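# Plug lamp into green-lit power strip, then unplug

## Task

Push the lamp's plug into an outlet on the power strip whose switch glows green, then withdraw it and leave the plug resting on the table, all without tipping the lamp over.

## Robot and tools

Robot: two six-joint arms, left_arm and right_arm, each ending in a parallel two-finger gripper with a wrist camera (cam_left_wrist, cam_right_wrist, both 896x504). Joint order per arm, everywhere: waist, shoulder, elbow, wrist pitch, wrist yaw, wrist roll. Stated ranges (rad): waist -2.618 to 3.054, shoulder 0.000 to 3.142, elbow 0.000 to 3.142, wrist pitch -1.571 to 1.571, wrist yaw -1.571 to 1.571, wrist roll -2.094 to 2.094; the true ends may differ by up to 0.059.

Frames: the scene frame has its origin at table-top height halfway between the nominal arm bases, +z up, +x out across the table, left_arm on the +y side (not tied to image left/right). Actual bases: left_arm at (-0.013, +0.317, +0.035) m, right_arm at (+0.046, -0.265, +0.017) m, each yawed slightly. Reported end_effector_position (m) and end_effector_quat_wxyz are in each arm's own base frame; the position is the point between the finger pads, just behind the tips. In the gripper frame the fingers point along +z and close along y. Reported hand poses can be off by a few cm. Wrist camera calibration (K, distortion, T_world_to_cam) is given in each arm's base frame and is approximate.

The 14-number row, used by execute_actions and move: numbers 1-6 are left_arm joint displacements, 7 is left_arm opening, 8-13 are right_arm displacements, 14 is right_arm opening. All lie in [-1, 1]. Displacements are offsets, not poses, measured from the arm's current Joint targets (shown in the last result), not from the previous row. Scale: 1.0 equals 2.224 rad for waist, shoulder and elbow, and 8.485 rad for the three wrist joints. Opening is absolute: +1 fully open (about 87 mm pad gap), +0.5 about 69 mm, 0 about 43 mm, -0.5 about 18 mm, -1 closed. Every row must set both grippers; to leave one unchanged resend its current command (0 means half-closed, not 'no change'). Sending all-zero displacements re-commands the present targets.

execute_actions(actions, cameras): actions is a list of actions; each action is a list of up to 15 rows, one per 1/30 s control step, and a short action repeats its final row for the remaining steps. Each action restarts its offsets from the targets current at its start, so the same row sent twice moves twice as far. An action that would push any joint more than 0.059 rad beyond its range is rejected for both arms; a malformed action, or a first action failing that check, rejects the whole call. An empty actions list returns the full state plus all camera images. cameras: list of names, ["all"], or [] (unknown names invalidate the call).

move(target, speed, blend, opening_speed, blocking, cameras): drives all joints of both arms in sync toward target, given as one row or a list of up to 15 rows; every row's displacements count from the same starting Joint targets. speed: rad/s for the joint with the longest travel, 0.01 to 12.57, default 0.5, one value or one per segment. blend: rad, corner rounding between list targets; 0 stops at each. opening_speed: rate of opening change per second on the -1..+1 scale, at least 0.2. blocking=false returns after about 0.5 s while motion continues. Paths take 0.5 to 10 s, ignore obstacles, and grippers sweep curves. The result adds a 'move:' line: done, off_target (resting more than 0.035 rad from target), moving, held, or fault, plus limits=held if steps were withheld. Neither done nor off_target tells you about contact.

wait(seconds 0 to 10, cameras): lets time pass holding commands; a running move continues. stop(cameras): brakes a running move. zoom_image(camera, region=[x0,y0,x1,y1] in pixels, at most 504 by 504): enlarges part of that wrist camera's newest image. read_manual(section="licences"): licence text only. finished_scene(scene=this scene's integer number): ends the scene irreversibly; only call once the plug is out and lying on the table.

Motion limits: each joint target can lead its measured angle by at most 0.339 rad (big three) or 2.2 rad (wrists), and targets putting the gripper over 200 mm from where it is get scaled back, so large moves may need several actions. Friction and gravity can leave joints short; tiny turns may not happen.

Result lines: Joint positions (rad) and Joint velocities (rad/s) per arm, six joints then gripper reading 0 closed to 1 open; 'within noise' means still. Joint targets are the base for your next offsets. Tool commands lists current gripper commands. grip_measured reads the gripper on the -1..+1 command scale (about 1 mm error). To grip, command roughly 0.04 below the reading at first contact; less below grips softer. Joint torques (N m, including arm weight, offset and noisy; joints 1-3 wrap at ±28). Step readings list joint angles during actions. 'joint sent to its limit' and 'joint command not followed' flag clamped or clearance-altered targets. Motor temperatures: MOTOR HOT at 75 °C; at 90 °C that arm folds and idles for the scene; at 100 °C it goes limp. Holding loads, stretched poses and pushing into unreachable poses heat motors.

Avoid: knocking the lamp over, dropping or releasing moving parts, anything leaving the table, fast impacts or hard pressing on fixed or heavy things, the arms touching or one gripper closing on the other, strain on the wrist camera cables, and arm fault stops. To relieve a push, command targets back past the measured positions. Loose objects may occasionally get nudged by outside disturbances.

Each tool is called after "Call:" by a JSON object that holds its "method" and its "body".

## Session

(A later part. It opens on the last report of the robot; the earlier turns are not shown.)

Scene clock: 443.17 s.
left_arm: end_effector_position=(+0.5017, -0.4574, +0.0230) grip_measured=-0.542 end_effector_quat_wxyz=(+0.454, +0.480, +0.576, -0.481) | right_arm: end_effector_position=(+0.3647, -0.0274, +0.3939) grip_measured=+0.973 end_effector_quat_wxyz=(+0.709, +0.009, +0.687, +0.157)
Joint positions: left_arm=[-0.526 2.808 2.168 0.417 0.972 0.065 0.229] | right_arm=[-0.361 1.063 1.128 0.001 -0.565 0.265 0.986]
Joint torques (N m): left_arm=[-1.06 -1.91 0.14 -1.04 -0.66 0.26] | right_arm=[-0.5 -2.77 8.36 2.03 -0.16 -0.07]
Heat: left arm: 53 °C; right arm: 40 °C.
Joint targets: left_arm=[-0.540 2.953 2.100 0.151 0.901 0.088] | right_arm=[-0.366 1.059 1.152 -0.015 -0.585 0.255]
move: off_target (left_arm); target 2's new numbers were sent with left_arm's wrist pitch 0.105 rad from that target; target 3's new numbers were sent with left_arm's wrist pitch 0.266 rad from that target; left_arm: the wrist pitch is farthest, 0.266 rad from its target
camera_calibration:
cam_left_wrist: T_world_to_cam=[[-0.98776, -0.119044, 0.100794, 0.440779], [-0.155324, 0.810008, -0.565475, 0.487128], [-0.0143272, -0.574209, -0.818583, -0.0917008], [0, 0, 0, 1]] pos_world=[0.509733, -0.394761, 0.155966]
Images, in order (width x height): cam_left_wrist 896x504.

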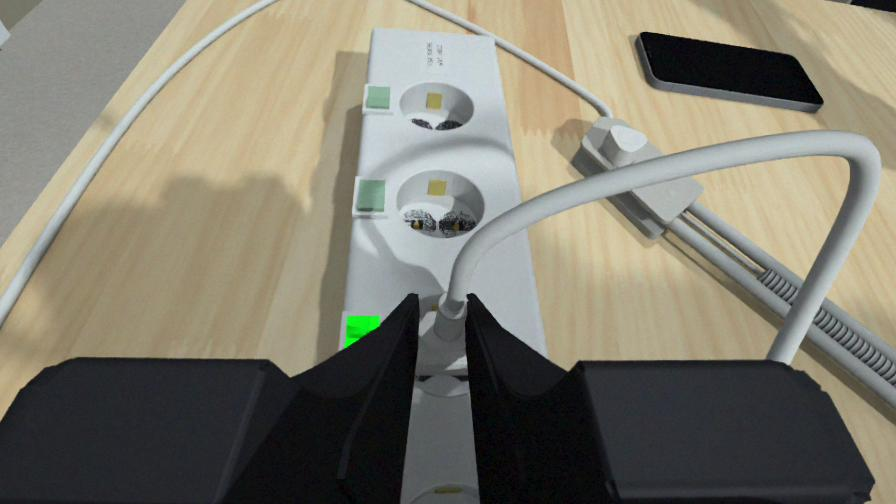

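Call:
{"method": "move", "body": {"target": [[0,-0.0688,0,0.0318,0,0,-1,0,0,0,0,0,0,1],[0,-0.0688,0,0.0318,0,0,0,0,0,0,0,0,0,1],[0,-0.1677,0.018,0.0235,0,0,0,0,0,0,0,0,0,1],[0.0613,-0.2792,-0.1659,-0.017,0.0015,0.0495,1,0,0,0,0,0,0,1]], "speed": [0.2,0.2,0.3,0.5], "cameras": ["all"]}}

Scene clock: 477.87 s.
left_arm: end_effector_position=(+0.4809, -0.3449, +0.0487) grip_measured=+1.000 end_effector_quat_wxyz=(+0.415, +0.523, +0.641, -0.378) | right_arm: end_effector_position=(+0.3647, -0.0274, +0.3939) grip_measured=+0.973 end_effector_quat_wxyz=(+0.709, +0.009, +0.687, +0.157)
Joint positions: left_arm=[-0.406 2.38 1.737 -0.004 0.911 0.485 1] | right_arm=[-0.361 1.063 1.128 0.001 -0.565 0.265 0.986]
Joint torques (N m): left_arm=[0.12 -18.36 4.96 1.36 0.27 0.25] | right_arm=[-0.49 -2.76 8.34 2.03 -0.16 -0.07]
Motor temperatures (°C): left_arm=[23 46 33 29 23 22 23] | right_arm=[22 25 40 31 24 24 24]
Heat: left arm: 46 °C; right arm: 40 °C.
Joint targets: left_arm=[-0.404 2.332 1.731 0.007 0.914 0.508] | right_arm=[-0.366 1.059 1.152 -0.015 -0.585 0.255]
move: off_target (left_arm); target 2's new numbers were sent with left_arm's wrist pitch 0.080 rad from that target; target 4's new numbers were sent with left_arm's shoulder 0.048 rad from that target; left_arm: the shoulder is farthest, 0.048 rad from its target
camera_calibration:
cam_left_wrist: T_world_to_cam=[[-0.978796, -0.203685, 0.021702, 0.401353], [-0.19844, 0.916618, -0.347036, 0.454162], [0.0507934, -0.343984, -0.937601, 0.047476], [0, 0, 0, 1]] pos_world=[0.480555, -0.318213, 0.193414]
cam_right_wrist: T_world_to_cam=[[0.223166, -0.950072, -0.218082, -0.022104], [-0.752703, -0.0257992, -0.657855, 0.552383], [0.619383, 0.310962, -0.72088, 0.210094], [0, 0, 0, 1]] pos_world=[0.290584, -0.0720805, 0.51002]

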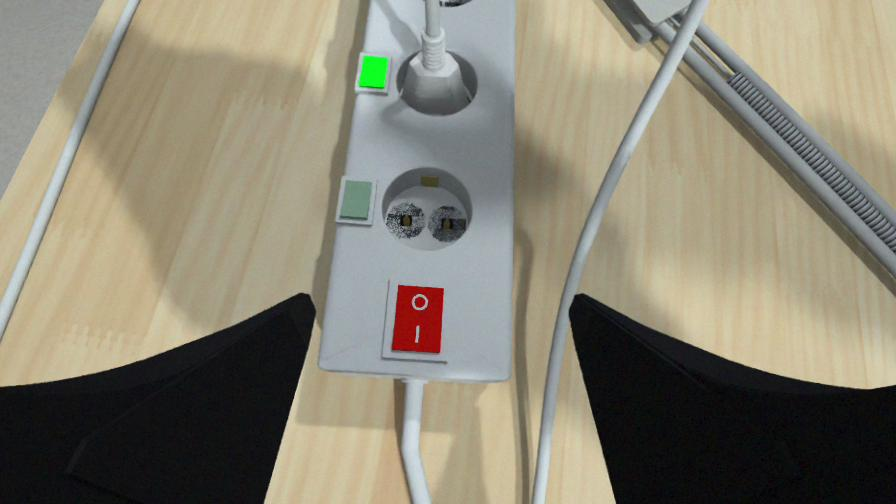

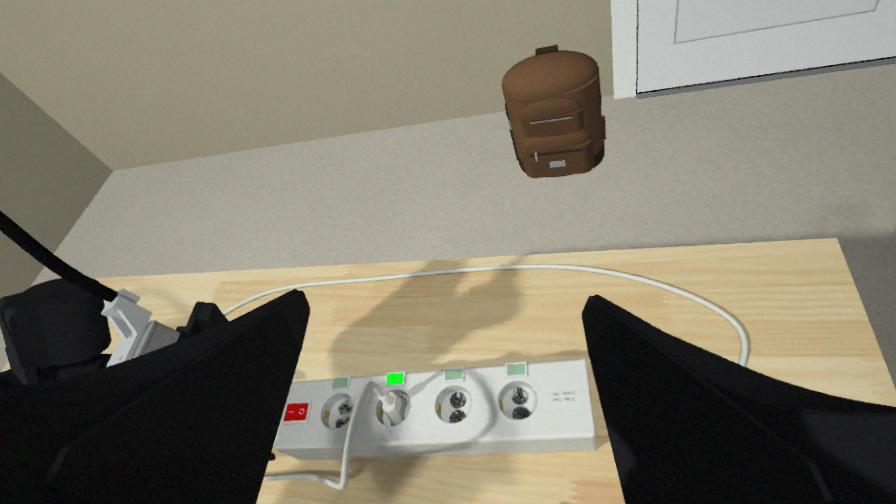

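Call:
{"method": "move", "body": {"target": [[0.0027,0.0126,0.022,-0.0025,0,0,1,0,0,0,0,0,0,1],[0.0027,0.0645,-0.009,0.0187,0,0,1,0,0,0,0,0,0,1]], "speed": 0.2, "cameras": ["cam_left_wrist"]}}

Scene clock: 489.47 s.
left_arm: end_effector_position=(+0.4864, -0.3473, +0.0078) grip_measured=+1.000 end_effector_quat_wxyz=(+0.423, +0.525, +0.635, -0.376) | right_arm: end_effector_position=(+0.3647, -0.0274, +0.3939) grip_measured=+0.973 end_effector_quat_wxyz=(+0.709, +0.009, +0.687, +0.157)
Joint positions: left_arm=[-0.406 2.471 1.715 0.128 0.911 0.486 1] | right_arm=[-0.361 1.063 1.128 0.001 -0.565 0.265 0.986]
Joint torques (N m): left_arm=[0.76 -13.45 4.75 1.61 0.25 0.24] | right_arm=[-0.55 -2.76 8.35 2.02 -0.14 -0.07]
Heat: left arm: 50 °C; right arm: 40 °C.
Joint targets: left_arm=[-0.398 2.475 1.711 0.165 0.914 0.508] | right_arm=[-0.366 1.059 1.152 -0.015 -0.585 0.255]
move: off_target (left_arm); left_arm: the wrist pitch is farthest, 0.037 rad from its target
camera_calibration:
cam_left_wrist: T_world_to_cam=[[-0.979086, -0.203383, 0.00511144, 0.407577], [-0.191718, 0.913937, -0.357721, 0.439073], [0.0680829, -0.351219, -0.933815, -0.00287716], [0, 0, 0, 1]] pos_world=[0.483427, -0.319401, 0.152295]
Images, in order (width x height): cam_left_wrist 896x504.

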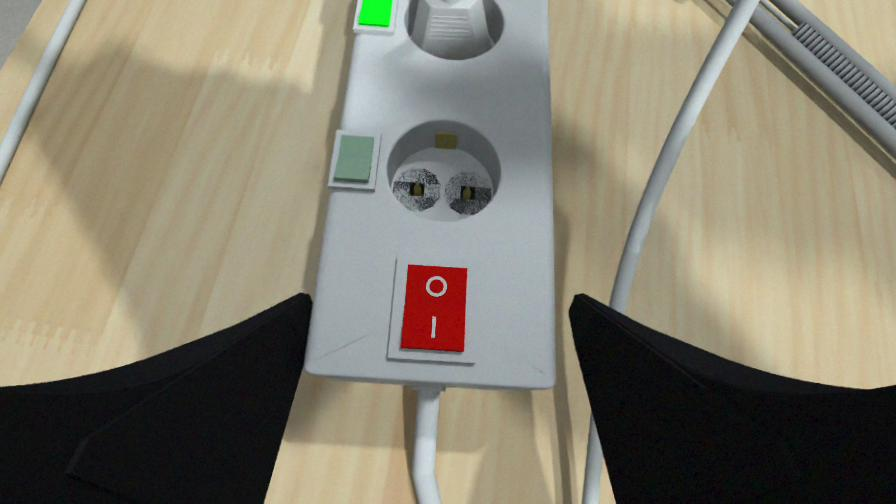

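Call:
{"method": "move", "body": {"target": [0.0027,0,0,0,0,0,-1,0,0,0,0,0,0,1], "opening_speed": 0.6}}

Call:
{"method": "move", "body": {"target": [0,0,0,0,0,0,-1,0.2927,0.5175,0.4155,-0.1367,0.0718,-0.0196,0], "speed": 0.6, "cameras": ["all"]}}

Scene clock: 519.50 s.
left_arm: end_effector_position=(+0.4891, -0.3444, +0.0081) grip_measured=+0.638 end_effector_quat_wxyz=(+0.426, +0.524, +0.636, -0.373) | right_arm: end_effector_position=(+0.3647, -0.0274, +0.3939) grip_measured=+0.973 end_effector_quat_wxyz=(+0.709, +0.009, +0.687, +0.157)
Joint positions: left_arm=[-0.4 2.471 1.715 0.131 0.911 0.487 0.819] | right_arm=[-0.361 1.063 1.128 0.001 -0.565 0.265 0.986]
Joint torques (N m): left_arm=[0.7 -13.5 4.9 1.64 0.24 0.27] | right_arm=[-0.59 -2.71 8.35 2.01 -0.16 -0.05]
Heat: left arm: 50 °C; right arm: 40 °C.
Joint targets: left_arm=[-0.391 2.475 1.711 0.166 0.914 0.508] | right_arm=[-0.366 1.059 1.152 -0.015 -0.585 0.255]
move: done

Scene clock: 522.23 s.
left_arm: end_effector_position=(+0.4891, -0.3444, +0.0081) grip_measured=+0.638 end_effector_quat_wxyz=(+0.426, +0.524, +0.636, -0.373) | right_arm: end_effector_position=(+0.4388, +0.1262, +0.1002) grip_measured=+0.000 end_effector_quat_wxyz=(+0.141, -0.089, +0.986, +0.019)
Joint positions: left_arm=[-0.4 2.471 1.715 0.131 0.911 0.487 0.819] | right_arm=[0.277 2.197 2.052 -1.14 0.015 0.096 0.5]
Joint torques (N m): left_arm=[0.61 -13.6 4.85 1.64 0.26 0.2] | right_arm=[0.68 -10.48 7.82 0.73 0.17 0]
Heat: left arm: 50 °C; right arm: 41 °C.
Joint targets: left_arm=[-0.391 2.475 1.711 0.166 0.914 0.508] | right_arm=[0.285 2.210 2.076 -1.175 0.024 0.089]
move: done
camera_calibration:
cam_left_wrist: T_world_to_cam=[[-0.97785, -0.209305, 0.000916481, 0.408184], [-0.195679, 0.91262, -0.358936, 0.438587], [0.0742907, -0.351165, -0.933362, -0.00477788], [0, 0, 0, 1]] pos_world=[0.48532, -0.316506, 0.152591]
cam_right_wrist: T_world_to_cam=[[0.192807, -0.980985, -0.0222314, 0.0408662], [-0.805083, -0.171105, 0.567947, 0.337382], [-0.560952, -0.0916059, -0.822765, 0.483534], [0, 0, 0, 1]] pos_world=[0.534981, 0.142112, 0.207128]

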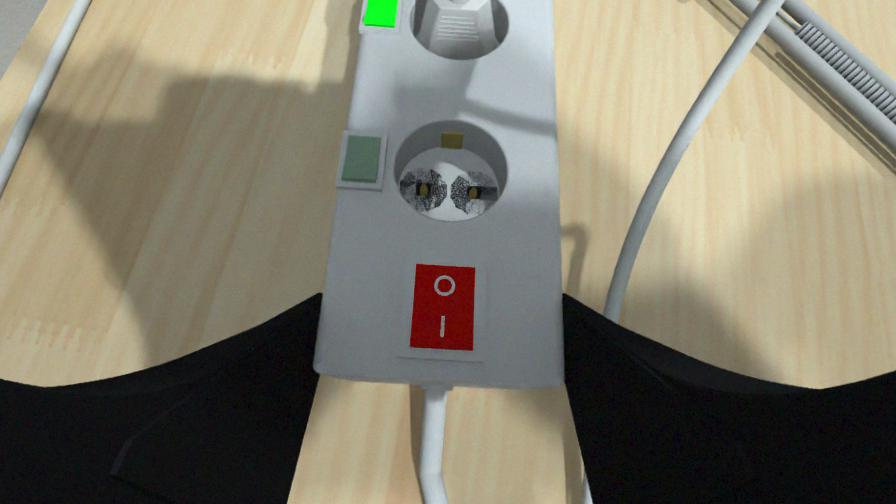

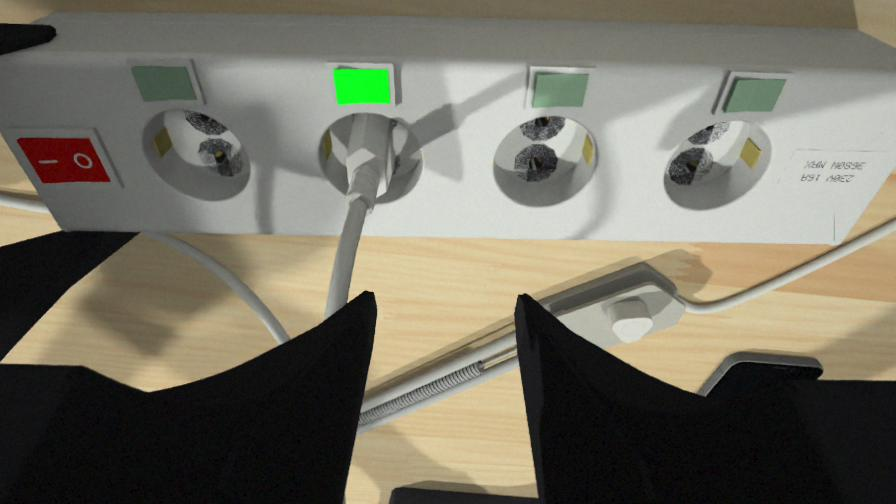

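Call:
{"method": "move", "body": {"target": [0,0,0,0,0,0,-1,0.0245,0.0769,0.085,-0.0025,0.0017,0.0064,-0.2], "speed": 0.3, "cameras": ["cam_right_wrist"]}}

Scene clock: 539.27 s.
left_arm: end_effector_position=(+0.4915, -0.3409, +0.0082) grip_measured=+0.638 end_effector_quat_wxyz=(+0.427, +0.522, +0.638, -0.372) | right_arm: end_effector_position=(+0.4644, +0.1465, +0.0810) grip_measured=-0.200 end_effector_quat_wxyz=(+0.144, -0.094, +0.985, +0.001)
Joint positions: left_arm=[-0.393 2.471 1.715 0.131 0.911 0.488 0.819] | right_arm=[0.317 2.357 2.243 -1.175 0.061 0.119 0.4]
Joint torques (N m): left_arm=[-0.03 -13.39 4.82 1.57 0.24 0.22] | right_arm=[2.1 -10.41 7.56 0.87 -0.11 0.35]
Motor temperatures (°C): left_arm=[23 50 34 32 23 22 23] | right_arm=[22 31 41 29 23 24 24]
Heat: left arm: 50 °C; right arm: 41 °C.
Joint targets: left_arm=[-0.391 2.475 1.711 0.166 0.914 0.508] | right_arm=[0.339 2.381 2.266 -1.196 0.038 0.143]
move: done
camera_calibration:
cam_right_wrist: T_world_to_cam=[[0.197361, -0.98022, 0.0147237, 0.0501593], [-0.809303, -0.154436, 0.566726, 0.371881], [-0.553242, -0.123766, -0.823775, 0.485188], [0, 0, 0, 1]] pos_world=[0.559491, 0.166648, 0.188192]
Images, in order (width x height): cam_right_wrist 896x504.

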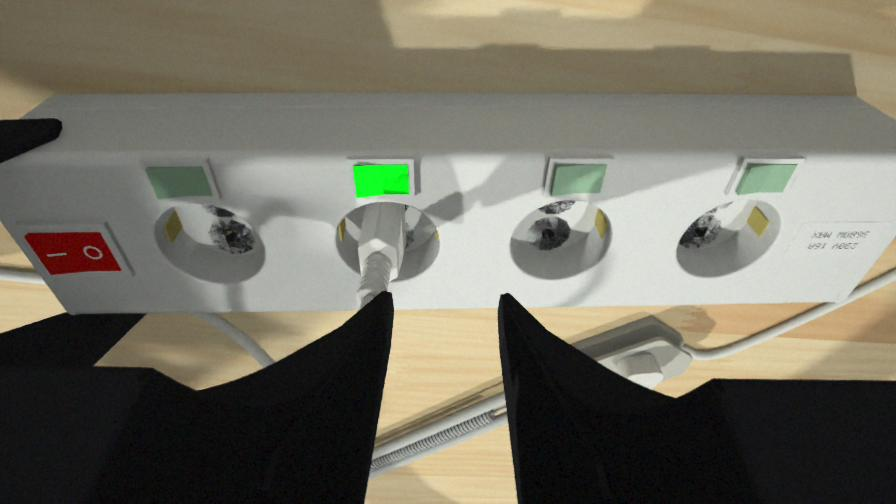

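Call:
{"method": "move", "body": {"target": [[0,0,0,0,0,0,-1,0,-0.054,0,0,0,0,0.2],[0,0,0,0,0,0,-1,0.0085,-0.054,0.006,0.003,0,0.001,0.2],[0,0,0,0,0,0,-1,0.0085,0.0189,0.0058,0.0033,0,0.001,-0.1]], "speed": 0.3, "cameras": ["cam_right_wrist"]}}

Scene clock: 552.60 s.
left_arm: end_effector_position=(+0.4926, -0.3389, +0.0081) grip_measured=+0.638 end_effector_quat_wxyz=(+0.428, +0.521, +0.638, -0.371) | right_arm: end_effector_position=(+0.4618, +0.1661, +0.0592) grip_measured=-0.100 end_effector_quat_wxyz=(+0.129, -0.102, +0.986, +0.004)
Joint positions: left_arm=[-0.389 2.471 1.715 0.13 0.913 0.49 0.819] | right_arm=[0.353 2.413 2.26 -1.165 0.055 0.141 0.45]
Joint torques (N m): left_arm=[-0.06 -13.61 4.96 1.66 0.26 0.23] | right_arm=[0.49 -12.08 7.19 1.02 -0.08 0.19]
Heat: left arm: 51 °C; right arm: 41 °C.
Joint targets: left_arm=[-0.391 2.475 1.711 0.165 0.914 0.508] | right_arm=[0.358 2.423 2.278 -1.168 0.038 0.152]
move: off_target (left_arm); left_arm: the wrist pitch is farthest, 0.036 rad from its target
camera_calibration:
cam_right_wrist: T_world_to_cam=[[0.213667, -0.976876, 0.00772977, 0.0625967], [-0.788619, -0.16781, 0.59154, 0.376425], [-0.576564, -0.132488, -0.806239, 0.479466], [0, 0, 0, 1]] pos_world=[0.559925, 0.187841, 0.16341]
Images, in order (width x height): cam_right_wrist 896x504.

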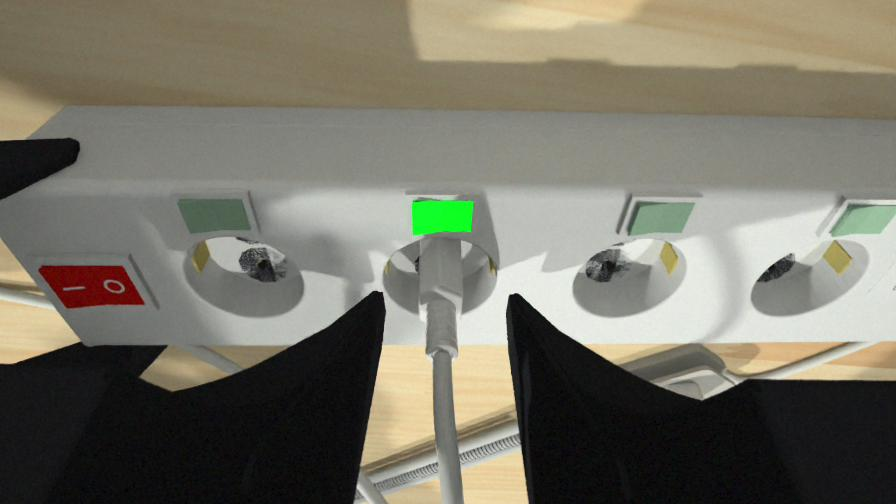

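Call:
{"method": "move", "body": {"target": [[0,0,0,0,0,0,-1,0,-0.0027,-0.0575,0.0144,0,0,-0.3],[0,0,0,0,0,0,-1,0,-0.0027,-0.0575,0.0144,0,0,-1]], "speed": 0.15, "opening_speed": 0.6, "cameras": ["cam_right_wrist"]}}

Scene clock: 559.57 s.
left_arm: end_effector_position=(+0.4926, -0.3389, +0.0081) grip_measured=+0.638 end_effector_quat_wxyz=(+0.428, +0.521, +0.638, -0.371) | right_arm: end_effector_position=(+0.4659, +0.1695, +0.0425) grip_measured=-0.624 end_effector_quat_wxyz=(+0.140, -0.101, +0.985, +0.012)
Joint positions: left_arm=[-0.389 2.471 1.715 0.13 0.913 0.49 0.819] | right_arm=[0.353 2.4 2.168 -1.061 0.046 0.142 0.188]
Joint torques (N m): left_arm=[-0.08 -13.61 4.82 1.61 0.18 0.25] | right_arm=[0.51 -11.44 4.04 1.27 0.02 0.18]
Motor temperatures (°C): left_arm=[23 51 34 32 23 22 23] | right_arm=[22 36 41 29 23 24 24]
Heat: left arm: 51 °C; right arm: 41 °C.
Joint targets: left_arm=[-0.391 2.475 1.711 0.165 0.914 0.508] | right_arm=[0.358 2.417 2.150 -1.046 0.038 0.152]
move: done
camera_calibration:
cam_right_wrist: T_world_to_cam=[[0.215398, -0.976513, -0.00511711, 0.0647812], [-0.80037, -0.179542, 0.57199, 0.398341], [-0.559474, -0.11911, -0.820245, 0.459166], [0, 0, 0, 1]] pos_world=[0.561758, 0.18947, 0.149113]
Images, in order (width x height): cam_right_wrist 896x504.

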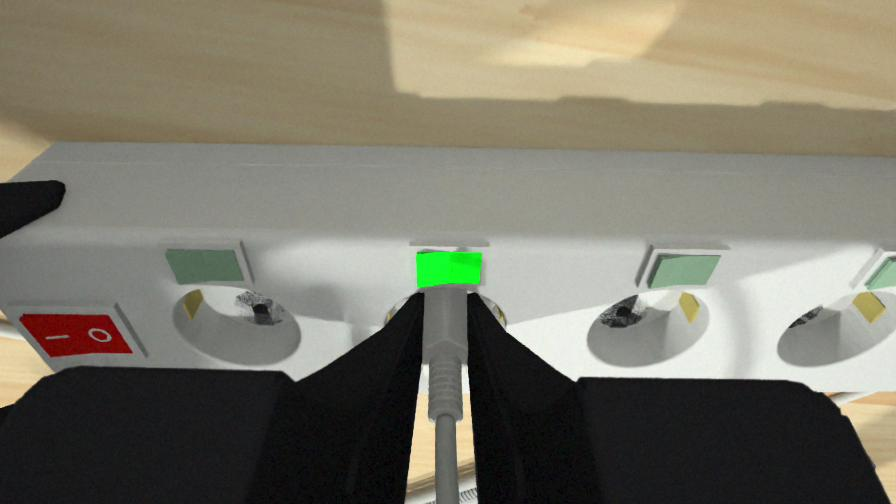

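Call:
{"method": "move", "body": {"target": [[0,0,0,0,0,0,-1,0,0.01,-0.05,0.006,0,0,-1],[0,0,0,0,0,0,-1,0,0.0157,0.1277,-0.0292,0,0,-1],[0,0,0,0,0,0,-1,0,-0.0625,0.0256,-0.023,0,0,-1]], "speed": [0.1,0.2,0.25], "cameras": ["all"]}}

Scene clock: 572.53 s.
left_arm: end_effector_position=(+0.4870, -0.3451, +0.0174) grip_measured=+0.637 end_effector_quat_wxyz=(+0.434, +0.531, +0.612, -0.394) | right_arm: end_effector_position=(+0.4506, +0.1590, +0.0773) grip_measured=-0.624 end_effector_quat_wxyz=(+0.130, -0.098, +0.987, -0.004)
Joint positions: left_arm=[-0.389 2.471 1.715 0.161 0.98 0.49 0.819] | right_arm=[0.353 2.347 2.215 -1.187 0.073 0.146 0.188]
Joint torques (N m): left_arm=[-0.4 -13.6 5.09 1.37 -0.38 0.26] | right_arm=[0.5 -19.08 4.92 0.44 -0.25 0.12]
Heat: left arm: 51 °C; right arm: 40 °C.
Joint targets: left_arm=[-0.391 2.475 1.711 0.165 0.914 0.508] | right_arm=[0.358 2.278 2.208 -1.241 0.038 0.152]
move: off_target (left_arm, right_arm); left_arm: the wrist yaw is farthest, 0.066 rad from its target; right_arm: the shoulder is farthest, 0.069 rad from its target
camera_calibration:
cam_left_wrist: T_world_to_cam=[[-0.986404, -0.164276, -0.00463181, 0.425829], [-0.148365, 0.902279, -0.40482, 0.416401], [0.0706815, -0.398629, -0.914385, -0.0111228], [0, 0, 0, 1]] pos_world=[0.482605, -0.31019, 0.160369]
cam_right_wrist: T_world_to_cam=[[0.204305, -0.978639, 0.0229067, 0.0612391], [-0.792798, -0.151691, 0.590305, 0.355111], [-0.574221, -0.138763, -0.806855, 0.486608], [0, 0, 0, 1]] pos_world=[0.54844, 0.181321, 0.181595]

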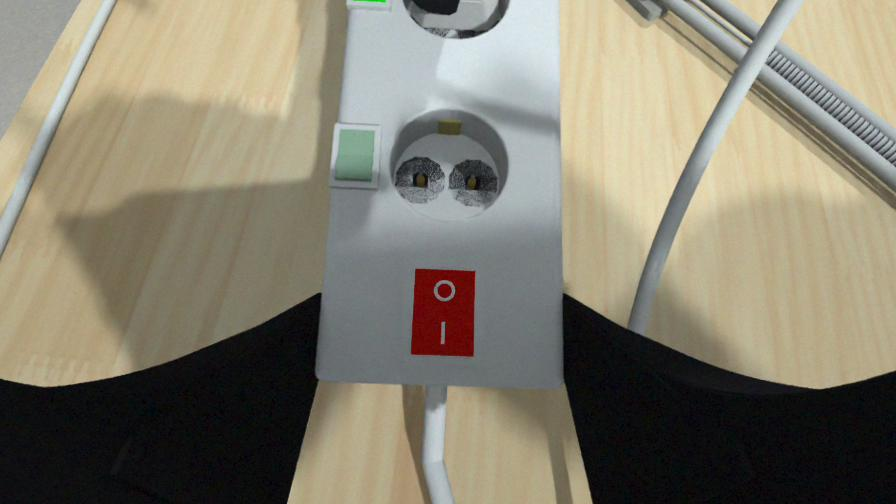

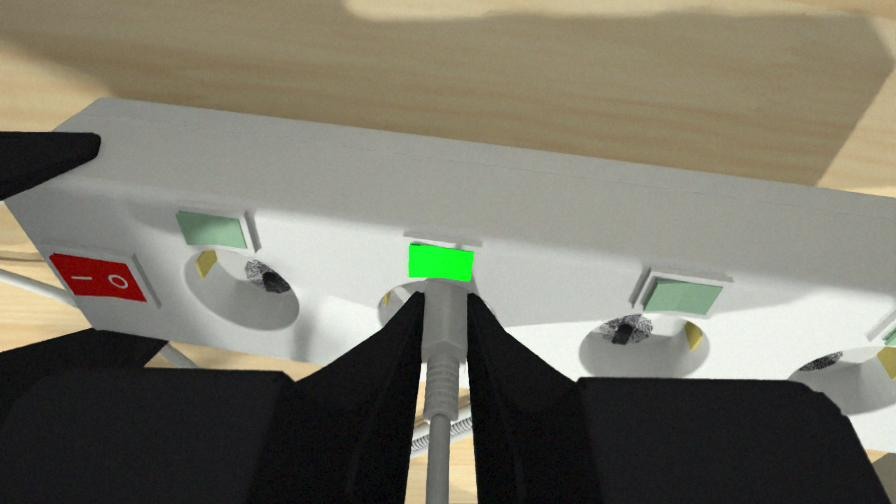

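Call:
{"method": "move", "body": {"target": [[0,0.05,0,-0.012,0,0,-1,0,0,0,0,0,0,-1],[0,0.05,0,-0.012,-0.02,0,-1,0,-0.05,0.02,0,0,0,-1]], "speed": 0.15, "cameras": ["cam_right_wrist"]}}

Scene clock: 580.07 s.
left_arm: end_effector_position=(+0.4900, -0.3533, +0.0064) grip_measured=+0.634 end_effector_quat_wxyz=(+0.436, +0.533, +0.613, -0.388) | right_arm: end_effector_position=(+0.4548, +0.1587, +0.1084) grip_measured=-0.590 end_effector_quat_wxyz=(+0.169, -0.095, +0.981, +0.001)
Joint positions: left_arm=[-0.404 2.507 1.739 0.183 0.955 0.485 0.817] | right_arm=[0.353 2.277 2.21 -1.174 0.083 0.147 0.205]
Joint torques (N m): left_arm=[1.03 -6.65 3 0.17 -1.84 0.27] | right_arm=[0.49 -22.63 9.39 0.4 -0.35 0.12]
Motor temperatures (°C): left_arm=[23 51 34 31 23 22 23] | right_arm=[22 50 40 28 24 24 25]
Heat: left arm: 51 °C; right arm: 50 °C.
Joint targets: left_arm=[-0.392 2.586 1.711 0.064 0.744 0.508] | right_arm=[0.358 2.167 2.252 -1.241 0.038 0.151]
move: off_target (left_arm, right_arm); left_arm: the wrist yaw is farthest, 0.211 rad from its target; right_arm: the shoulder is farthest, 0.110 rad from its target
camera_calibration:
cam_right_wrist: T_world_to_cam=[[0.199395, -0.979696, 0.0208976, 0.0618753], [-0.836362, -0.159033, 0.524602, 0.368099], [-0.510627, -0.122081, -0.851091, 0.48734], [0, 0, 0, 1]] pos_world=[0.544375, 0.178654, 0.220372]
Images, in order (width x height): cam_right_wrist 896x504.

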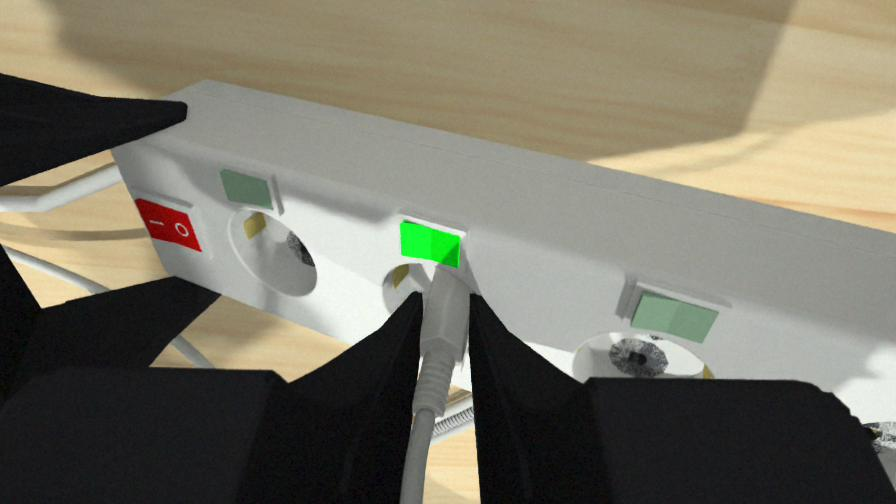

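Call:
{"method": "move", "body": {"target": [[0,-0.045,0,0.011,0.018,0,-1,0,0.06,0.0027,0.012,0,0,-1],[0,-0.05,0,0.012,0.02,0,-1,0,0.1124,-0.0459,0.023,0,0,-1]], "speed": 0.25}}

Call:
{"method": "move", "body": {"target": [0,-0.05,0,0.012,0.02,0,1,0,0.1124,-0.0459,0.023,0,0,-1], "opening_speed": 0.6, "cameras": ["all"]}}

Scene clock: 601.03 s.
left_arm: end_effector_position=(+0.4951, -0.3460, +0.0063) grip_measured=+0.629 end_effector_quat_wxyz=(+0.441, +0.530, +0.620, -0.375) | right_arm: end_effector_position=(+0.4677, +0.1641, +0.0453) grip_measured=-0.624 end_effector_quat_wxyz=(+0.144, -0.097, +0.985, -0.002)
Joint positions: left_arm=[-0.394 2.496 1.725 0.184 0.932 0.495 0.814] | right_arm=[0.352 2.397 2.172 -1.066 0.075 0.144 0.188]
Joint torques (N m): left_arm=[0.18 -16.21 4.15 1.17 -0.02 0.12] | right_arm=[0.55 -11.12 3.51 1.35 -0.28 0.14]
Motor temperatures (°C): left_arm=[23 49 33 29 26 22 23] | right_arm=[22 63 41 27 24 24 25]
Heat: left arm: 49 °C; right arm: 63 °C.
Joint targets: left_arm=[-0.392 2.475 1.711 0.166 0.914 0.508] | right_arm=[0.358 2.417 2.150 -1.046 0.038 0.151]
move: off_target (right_arm); right_arm: the wrist yaw is farthest, 0.037 rad from its target

Scene clock: 604.63 s.
left_arm: end_effector_position=(+0.4864, -0.3536, +0.0769) grip_measured=+1.000 end_effector_quat_wxyz=(+0.483, +0.556, +0.542, -0.405) | right_arm: end_effector_position=(+0.4660, +0.1632, +0.0258) grip_measured=-0.624 end_effector_quat_wxyz=(+0.130, -0.101, +0.986, -0.006)
Joint positions: left_arm=[-0.386 2.39 1.705 0.242 1.068 0.494 1] | right_arm=[0.352 2.431 2.158 -1.049 0.074 0.139 0.188]
Joint torques (N m): left_arm=[-0.47 -16.24 5.81 1.58 0.31 0.12] | right_arm=[0.66 9.21 -4.45 3.41 -0.26 0.22]
Motor temperatures (°C): left_arm=[23 52 33 30 26 22 23] | right_arm=[22 61 41 29 24 24 25]
Heat: left arm: 52 °C; right arm: 61 °C.
Joint targets: left_arm=[-0.391 2.364 1.711 0.267 1.084 0.508] | right_arm=[0.358 2.667 2.048 -0.851 0.038 0.152]
move: off_target (right_arm); right_arm: the shoulder is farthest, 0.236 rad from its target
camera_calibration:
cam_left_wrist: T_world_to_cam=[[-0.988317, -0.0956351, -0.11867, 0.458033], [-0.0233576, 0.864471, -0.502139, 0.381333], [0.150609, -0.493501, -0.856606, -0.0369326], [0, 0, 0, 1]] pos_world=[0.467151, -0.304074, 0.214201]
cam_right_wrist: T_world_to_cam=[[0.209305, -0.977481, 0.0268937, 0.0607067], [-0.791411, -0.153181, 0.591781, 0.397911], [-0.574334, -0.145147, -0.80565, 0.455534], [0, 0, 0, 1]] pos_world=[0.563834, 0.186411, 0.129892]

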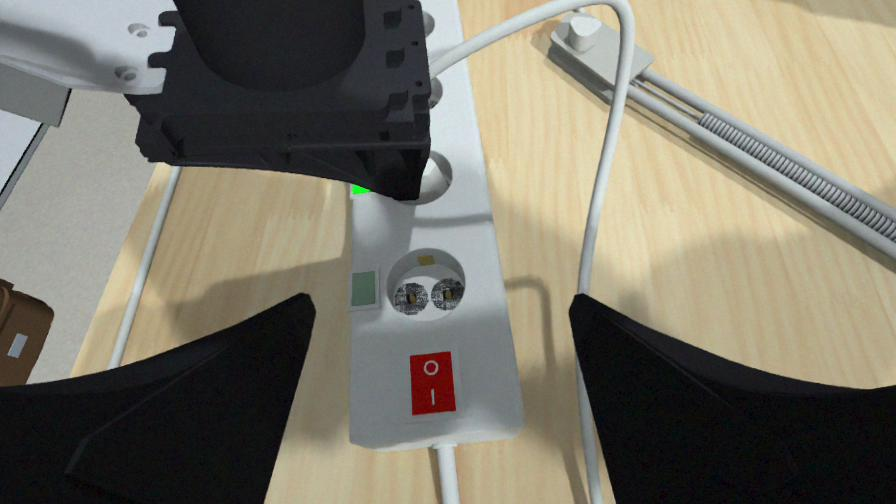

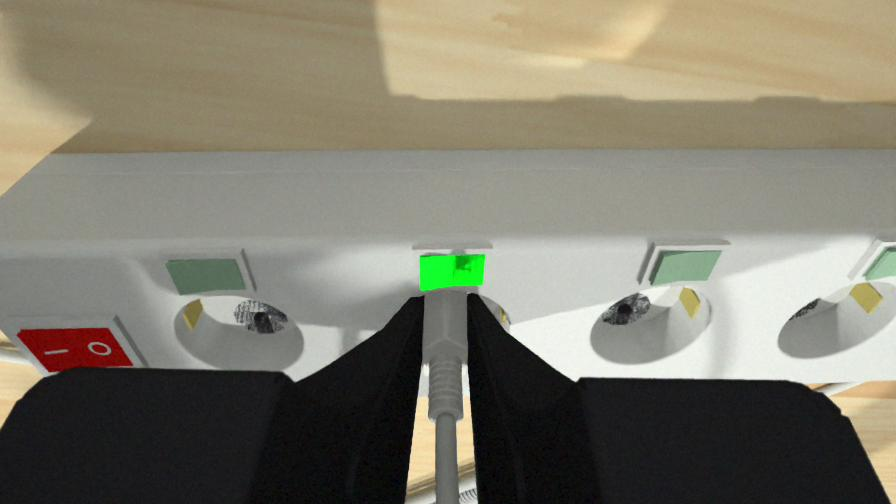

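Call:
{"method": "move", "body": {"target": [-0.0355,0.045,0.0823,-0.0291,-0.0268,-0.0067,1,0,-0.1124,0.0459,-0.023,0,0,-1], "speed": 0.2, "cameras": ["all"]}}

Scene clock: 617.70 s.
left_arm: end_effector_position=(+0.4902, -0.3819, +0.0516) grip_measured=+1.000 end_effector_quat_wxyz=(+0.429, +0.532, +0.630, -0.370) | right_arm: end_effector_position=(+0.4686, +0.1642, +0.0405) grip_measured=-0.624 end_effector_quat_wxyz=(+0.145, -0.100, +0.984, -0.002)
Joint positions: left_arm=[-0.465 2.456 1.865 0.009 0.861 0.452 1] | right_arm=[0.352 2.4 2.158 -1.048 0.074 0.139 0.188]
Joint torques (N m): left_arm=[-0.39 -13.46 7.79 1.44 0.19 0.02] | right_arm=[0.62 -11.45 4.82 1.14 -0.25 0.22]
Motor temperatures (°C): left_arm=[23 57 33 31 25 22 22] | right_arm=[22 56 39 33 24 24 26]
Heat: left arm: 57 °C; right arm: 56 °C.
Joint targets: left_arm=[-0.471 2.464 1.894 0.020 0.856 0.451] | right_arm=[0.358 2.417 2.150 -1.046 0.038 0.152]
move: off_target (right_arm); right_arm: the wrist yaw is farthest, 0.036 rad from its target
camera_calibration:
cam_left_wrist: T_world_to_cam=[[-0.980047, -0.198056, -0.0167772, 0.407652], [-0.17887, 0.91561, -0.360089, 0.481611], [0.086679, -0.349903, -0.932767, 0.0169518], [0, 0, 0, 1]] pos_world=[0.484195, -0.354298, 0.196074]
cam_right_wrist: T_world_to_cam=[[0.209022, -0.977661, 0.0220934, 0.0611638], [-0.808705, -0.160109, 0.566005, 0.401717], [-0.549824, -0.136175, -0.824106, 0.456872], [0, 0, 0, 1]] pos_world=[0.563285, 0.18633, 0.147785]

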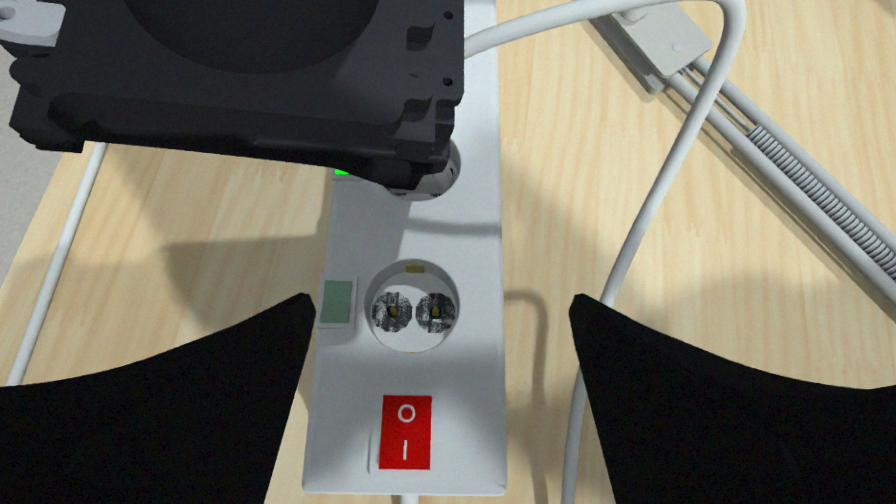

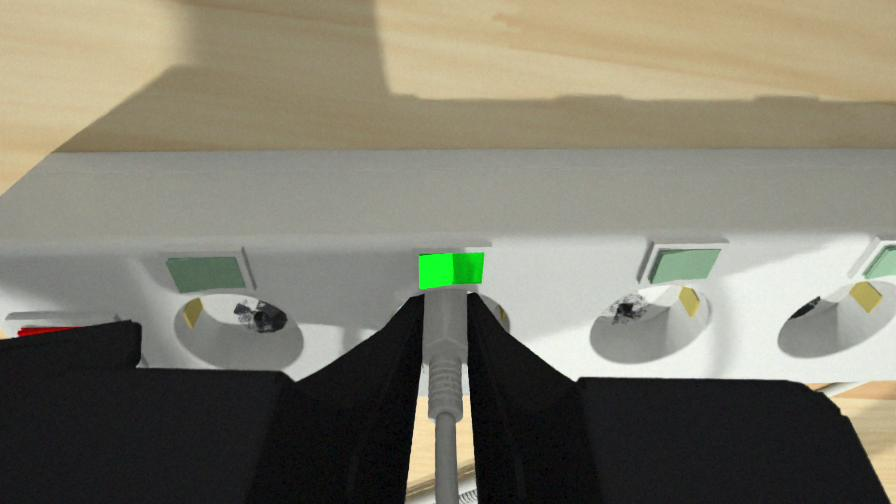

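Call:
{"method": "move", "body": {"target": [[0.004,0.0189,0.036,-0.0045,0,0,1,0,0,0,0,0,0,-1],[0.004,0.0575,0.0117,0.0115,0,0,1,0,0,0,0,0,0,-1],[0.004,0.0575,0.0117,0.0115,0,0,-1,0,0,0,0,0,0,-1]], "speed": 0.15, "opening_speed": 0.8, "cameras": ["cam_left_wrist"]}}

Scene clock: 632.27 s.
left_arm: end_effector_position=(+0.5030, -0.3877, +0.0063) grip_measured=+0.628 end_effector_quat_wxyz=(+0.430, +0.531, +0.630, -0.368) | right_arm: end_effector_position=(+0.4686, +0.1642, +0.0405) grip_measured=-0.624 end_effector_quat_wxyz=(+0.145, -0.100, +0.984, -0.002)
Joint positions: left_arm=[-0.465 2.588 1.924 0.083 0.857 0.451 0.814] | right_arm=[0.352 2.4 2.158 -1.048 0.074 0.139 0.188]
Joint torques (N m): left_arm=[0.51 -14.41 5.19 1.59 0.21 0.01] | right_arm=[0.61 -11.4 4.88 1.14 -0.25 0.21]
Motor temperatures (°C): left_arm=[23 57 35 32 24 22 22] | right_arm=[22 55 39 30 24 24 26]
Heat: left arm: 57 °C; right arm: 55 °C.
Joint targets: left_arm=[-0.462 2.592 1.920 0.118 0.857 0.451] | right_arm=[0.358 2.417 2.150 -1.046 0.038 0.152]
move: off_target (right_arm); target 3's new numbers were sent with left_arm's wrist pitch 0.037 rad from that target; right_arm: the wrist yaw is farthest, 0.036 rad from its target
camera_calibration:
cam_left_wrist: T_world_to_cam=[[-0.979209, -0.201919, -0.0194407, 0.416445], [-0.181622, 0.915371, -0.359319, 0.474179], [0.0903489, -0.348318, -0.933012, -0.0296951], [0, 0, 0, 1]] pos_world=[0.496591, -0.360304, 0.150772]
Images, in order (width x height): cam_left_wrist 896x504.

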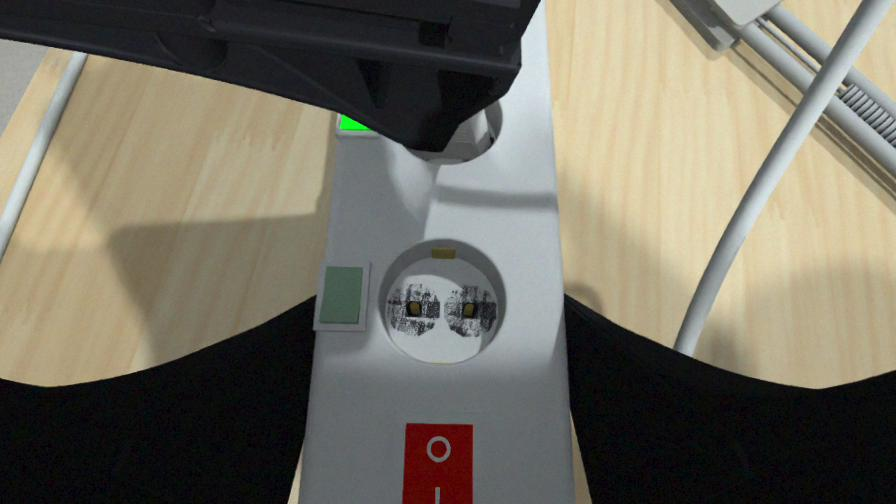

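Call:
{"method": "move", "body": {"target": [[0,0.025,0,-0.008,-0.004,0,-1,0,0,0,0,0,0,-1],[0,0.025,0,-0.008,-0.004,0,-1,0,0.0157,0.1277,-0.0292,0,0,-1],[0,0.025,0,-0.008,-0.006,0,-1,0,-0.045,0.1277,-0.0345,0,0,-1]], "speed": 0.25, "cameras": ["all"]}}

Scene clock: 640.67 s.
left_arm: end_effector_position=(+0.5028, -0.3883, +0.0031) grip_measured=+0.628 end_effector_quat_wxyz=(+0.430, +0.530, +0.628, -0.373) | right_arm: end_effector_position=(+0.4596, +0.1646, +0.1342) grip_measured=-0.624 end_effector_quat_wxyz=(+0.173, -0.098, +0.980, +0.016)
Joint positions: left_arm=[-0.464 2.598 1.924 0.099 0.866 0.444 0.814] | right_arm=[0.352 2.336 2.415 -1.304 0.055 0.142 0.188]
Joint torques (N m): left_arm=[0.28 -10.13 5.19 0.84 -0.42 0.09] | right_arm=[0.61 -14.24 6.98 0.84 -0.08 0.18]
Motor temperatures (°C): left_arm=[23 56 34 32 24 22 23] | right_arm=[22 55 39 29 24 24 26]
Heat: left arm: 56 °C; right arm: 55 °C.
Joint targets: left_arm=[-0.462 2.648 1.920 0.050 0.806 0.451] | right_arm=[0.358 2.317 2.434 -1.339 0.038 0.152]
move: off_target (left_arm); left_arm: the wrist yaw is farthest, 0.060 rad from its target
camera_calibration:
cam_left_wrist: T_world_to_cam=[[-0.980163, -0.197677, -0.0143221, 0.418146], [-0.178814, 0.913172, -0.366255, 0.471303], [0.0854784, -0.356428, -0.930404, -0.0335676], [0, 0, 0, 1]] pos_world=[0.496997, -0.359688, 0.147374]
cam_right_wrist: T_world_to_cam=[[0.211436, -0.977375, -0.0057758, 0.0639687], [-0.837264, -0.184169, 0.51485, 0.365411], [-0.504265, -0.104022, -0.857261, 0.50738], [0, 0, 0, 1]] pos_world=[0.548275, 0.182597, 0.247195]

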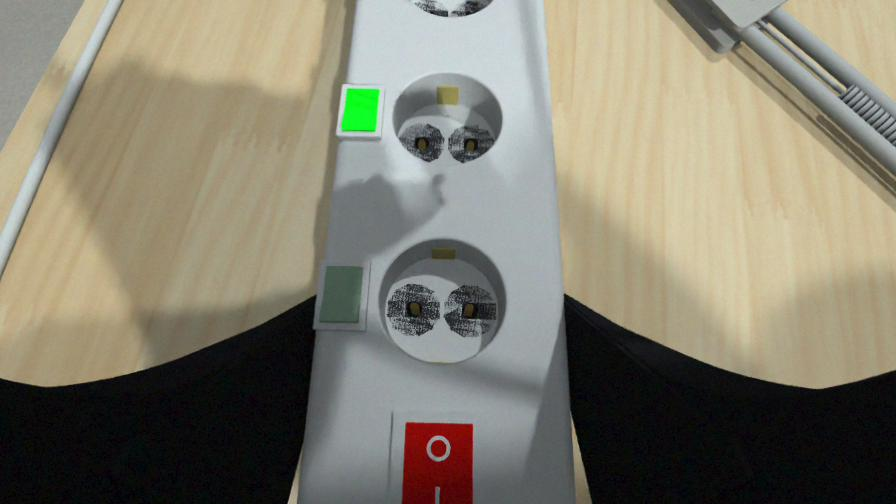

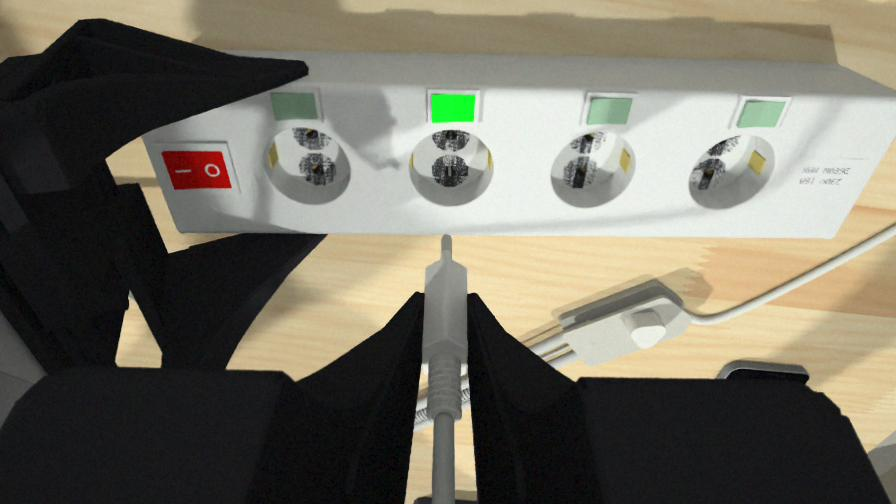

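Call:
{"method": "move", "body": {"target": [[0,0.0,0,0.004,0.004,0,1,0,0,0,0,0,0,-1],[0,-0.064,0.024,-0.008,0.006,0,1,0,0,0,0,0,0,-1],[0,-0.2,0.024,-0.008,0.006,0,1,0,0,0,0,0,0,-1],[0.048,-0.634,-0.362,-0.0643,-0.0738,-0.0678,1,0,0,0,0,0,0,-1]], "speed": [0.2,0.2,0.5,0.8], "blend": [0,0.02,0.05,0]}}

Call:
{"method": "move", "body": {"target": [[0,0,0,0,0,0,1,0.1255,-0.048,-0.161,0.0193,-0.0016,-0.0074,-1],[0,0,0,0,0,0,1,0.1255,-0.045,-0.268,0.0487,-0.0016,-0.0074,-1]], "speed": [0.4,0.12], "cameras": ["all"]}}

Scene clock: 665.90 s.
left_arm: end_effector_position=(+0.3251, -0.1634, +0.2153) grip_measured=+1.000 end_effector_quat_wxyz=(+0.421, +0.153, +0.874, -0.189) | right_arm: end_effector_position=(+0.4594, +0.1646, +0.1341) grip_measured=-0.624 end_effector_quat_wxyz=(+0.173, -0.098, +0.980, +0.016)
Joint positions: left_arm=[-0.361 1.248 1.121 -0.498 0.191 -0.113 1] | right_arm=[0.352 2.336 2.415 -1.305 0.055 0.142 0.188]
Joint torques (N m): left_arm=[0.76 -5.33 5.45 1.51 -0.15 -0.13] | right_arm=[0.64 -14.3 7.13 0.83 -0.08 0.18]
Motor temperatures (°C): left_arm=[23 53 34 31 24 22 23] | right_arm=[22 67 41 27 24 24 26]
Heat: left arm: 53 °C; right arm: 67 °C.
Joint targets: left_arm=[-0.355 1.237 1.115 -0.495 0.180 -0.124] | right_arm=[0.358 2.317 2.434 -1.339 0.038 0.152]
move: done

Scene clock: 670.10 s.
left_arm: end_effector_position=(+0.3251, -0.1633, +0.2152) grip_measured=+1.000 end_effector_quat_wxyz=(+0.421, +0.152, +0.874, -0.189) | right_arm: end_effector_position=(+0.3686, +0.2703, +0.0327) grip_measured=-0.624 end_effector_quat_wxyz=(+0.128, -0.264, +0.956, +0.028)
Joint positions: left_arm=[-0.361 1.248 1.121 -0.498 0.19 -0.114 1] | right_arm=[0.639 2.239 1.855 -0.927 0.04 0.096 0.188]
Joint torques (N m): left_arm=[0.5 -5.52 5.38 1.49 -0.16 -0.07] | right_arm=[-0.21 -13.98 4.01 1.11 -0.06 -0.01]
Motor temperatures (°C): left_arm=[23 51 34 31 24 22 23] | right_arm=[22 66 40 27 24 24 26]
Heat: left arm: 51 °C; right arm: 66 °C.
Joint targets: left_arm=[-0.355 1.237 1.115 -0.496 0.179 -0.124] | right_arm=[0.637 2.216 1.838 -0.926 0.024 0.089]
move: done
camera_calibration:
cam_left_wrist: T_world_to_cam=[[-0.401116, -0.9008, 0.166331, -0.0505052], [-0.915665, 0.38918, -0.100486, 0.408482], [0.0257849, -0.192609, -0.980937, 0.316233], [0, 0, 0, 1]] pos_world=[0.34562, -0.143559, 0.359651]
cam_right_wrist: T_world_to_cam=[[0.521666, -0.853143, 0.00338343, 0.0376373], [-0.69102, -0.420201, 0.588152, 0.368457], [-0.500356, -0.309157, -0.808743, 0.4379], [0, 0, 0, 1]] pos_world=[0.454083, 0.322316, 0.137312]

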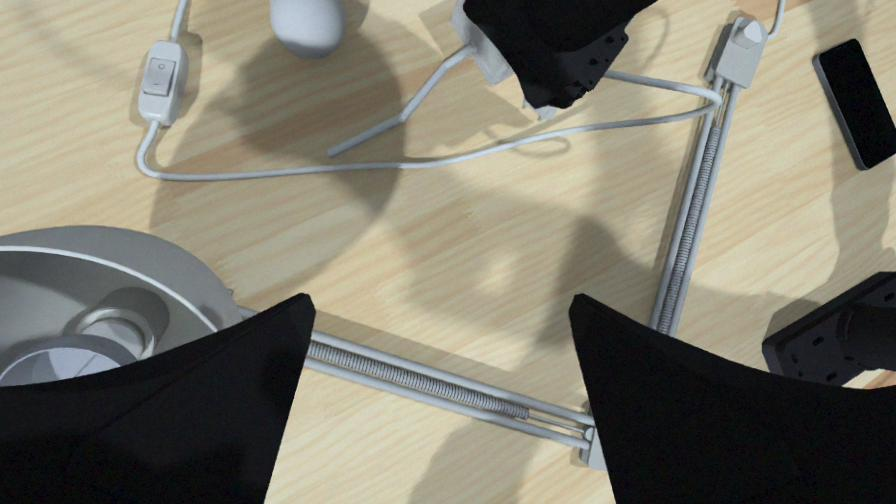

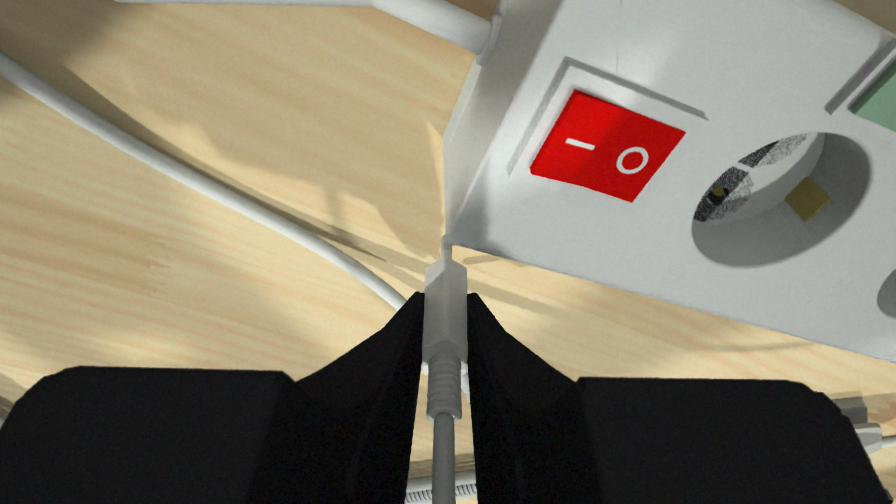

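Call:
{"method": "move", "body": {"target": [[0,0,0,0,0,0,1,0.02,-0.012,0,0,0,0,-1],[0,0,0,0,0,0,1,0.02,0.002,0,0,0,0,-1],[0,0,0,0,0,0,1,0.02,0.002,0,0,0,0,0],[0,0,0,0,0,0,1,0.02,-0.05,0.11,-0.03,0,0,0]], "speed": 0.2, "opening_speed": 0.6, "cameras": ["all"]}}

Scene clock: 679.33 s.
left_arm: end_effector_position=(+0.3251, -0.1633, +0.2152) grip_measured=+1.000 end_effector_quat_wxyz=(+0.421, +0.152, +0.874, -0.189) | right_arm: end_effector_position=(+0.3570, +0.2843, +0.1334) grip_measured=+0.000 end_effector_quat_wxyz=(+0.172, -0.279, +0.943, +0.049)
Joint positions: left_arm=[-0.361 1.248 1.121 -0.498 0.19 -0.114 1] | right_arm=[0.679 2.127 2.061 -1.147 0.04 0.096 0.5]
Joint torques (N m): left_arm=[0.47 -5.57 5.37 1.54 -0.11 -0.04] | right_arm=[0.21 -13.11 7.61 0.88 -0.07 -0.01]
Motor temperatures (°C): left_arm=[23 48 34 31 24 22 22] | right_arm=[22 65 40 27 24 24 26]
Heat: left arm: 48 °C; right arm: 65 °C.
Joint targets: left_arm=[-0.355 1.237 1.115 -0.496 0.179 -0.124] | right_arm=[0.682 2.105 2.083 -1.180 0.024 0.089]
move: done
camera_calibration:
cam_left_wrist: T_world_to_cam=[[-0.401116, -0.9008, 0.166331, -0.0505052], [-0.915665, 0.38918, -0.100486, 0.408482], [0.0257849, -0.192609, -0.980937, 0.316233], [0, 0, 0, 1]] pos_world=[0.34562, -0.143559, 0.359651]
cam_right_wrist: T_world_to_cam=[[0.555214, -0.831689, -0.00558714, 0.0383671], [-0.716048, -0.481412, 0.505488, 0.34441], [-0.423098, -0.276653, -0.862816, 0.488253], [0, 0, 0, 1]] pos_world=[0.431891, 0.332789, 0.247392]

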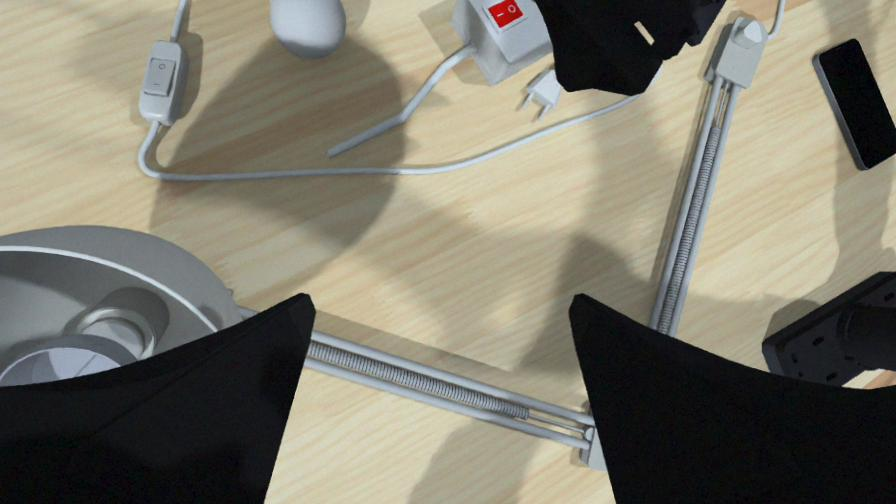

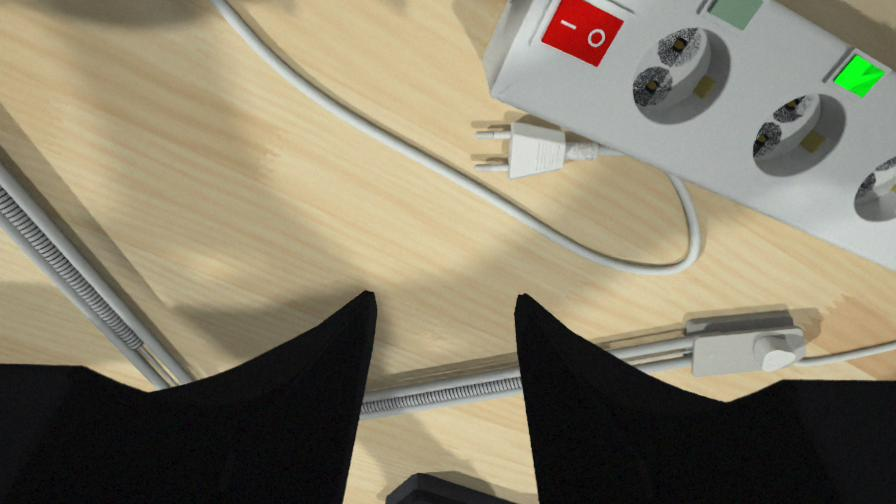

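Call:
{"method": "finished_scene", "body": {"scene": 2}}

The scene is finished: the task was done.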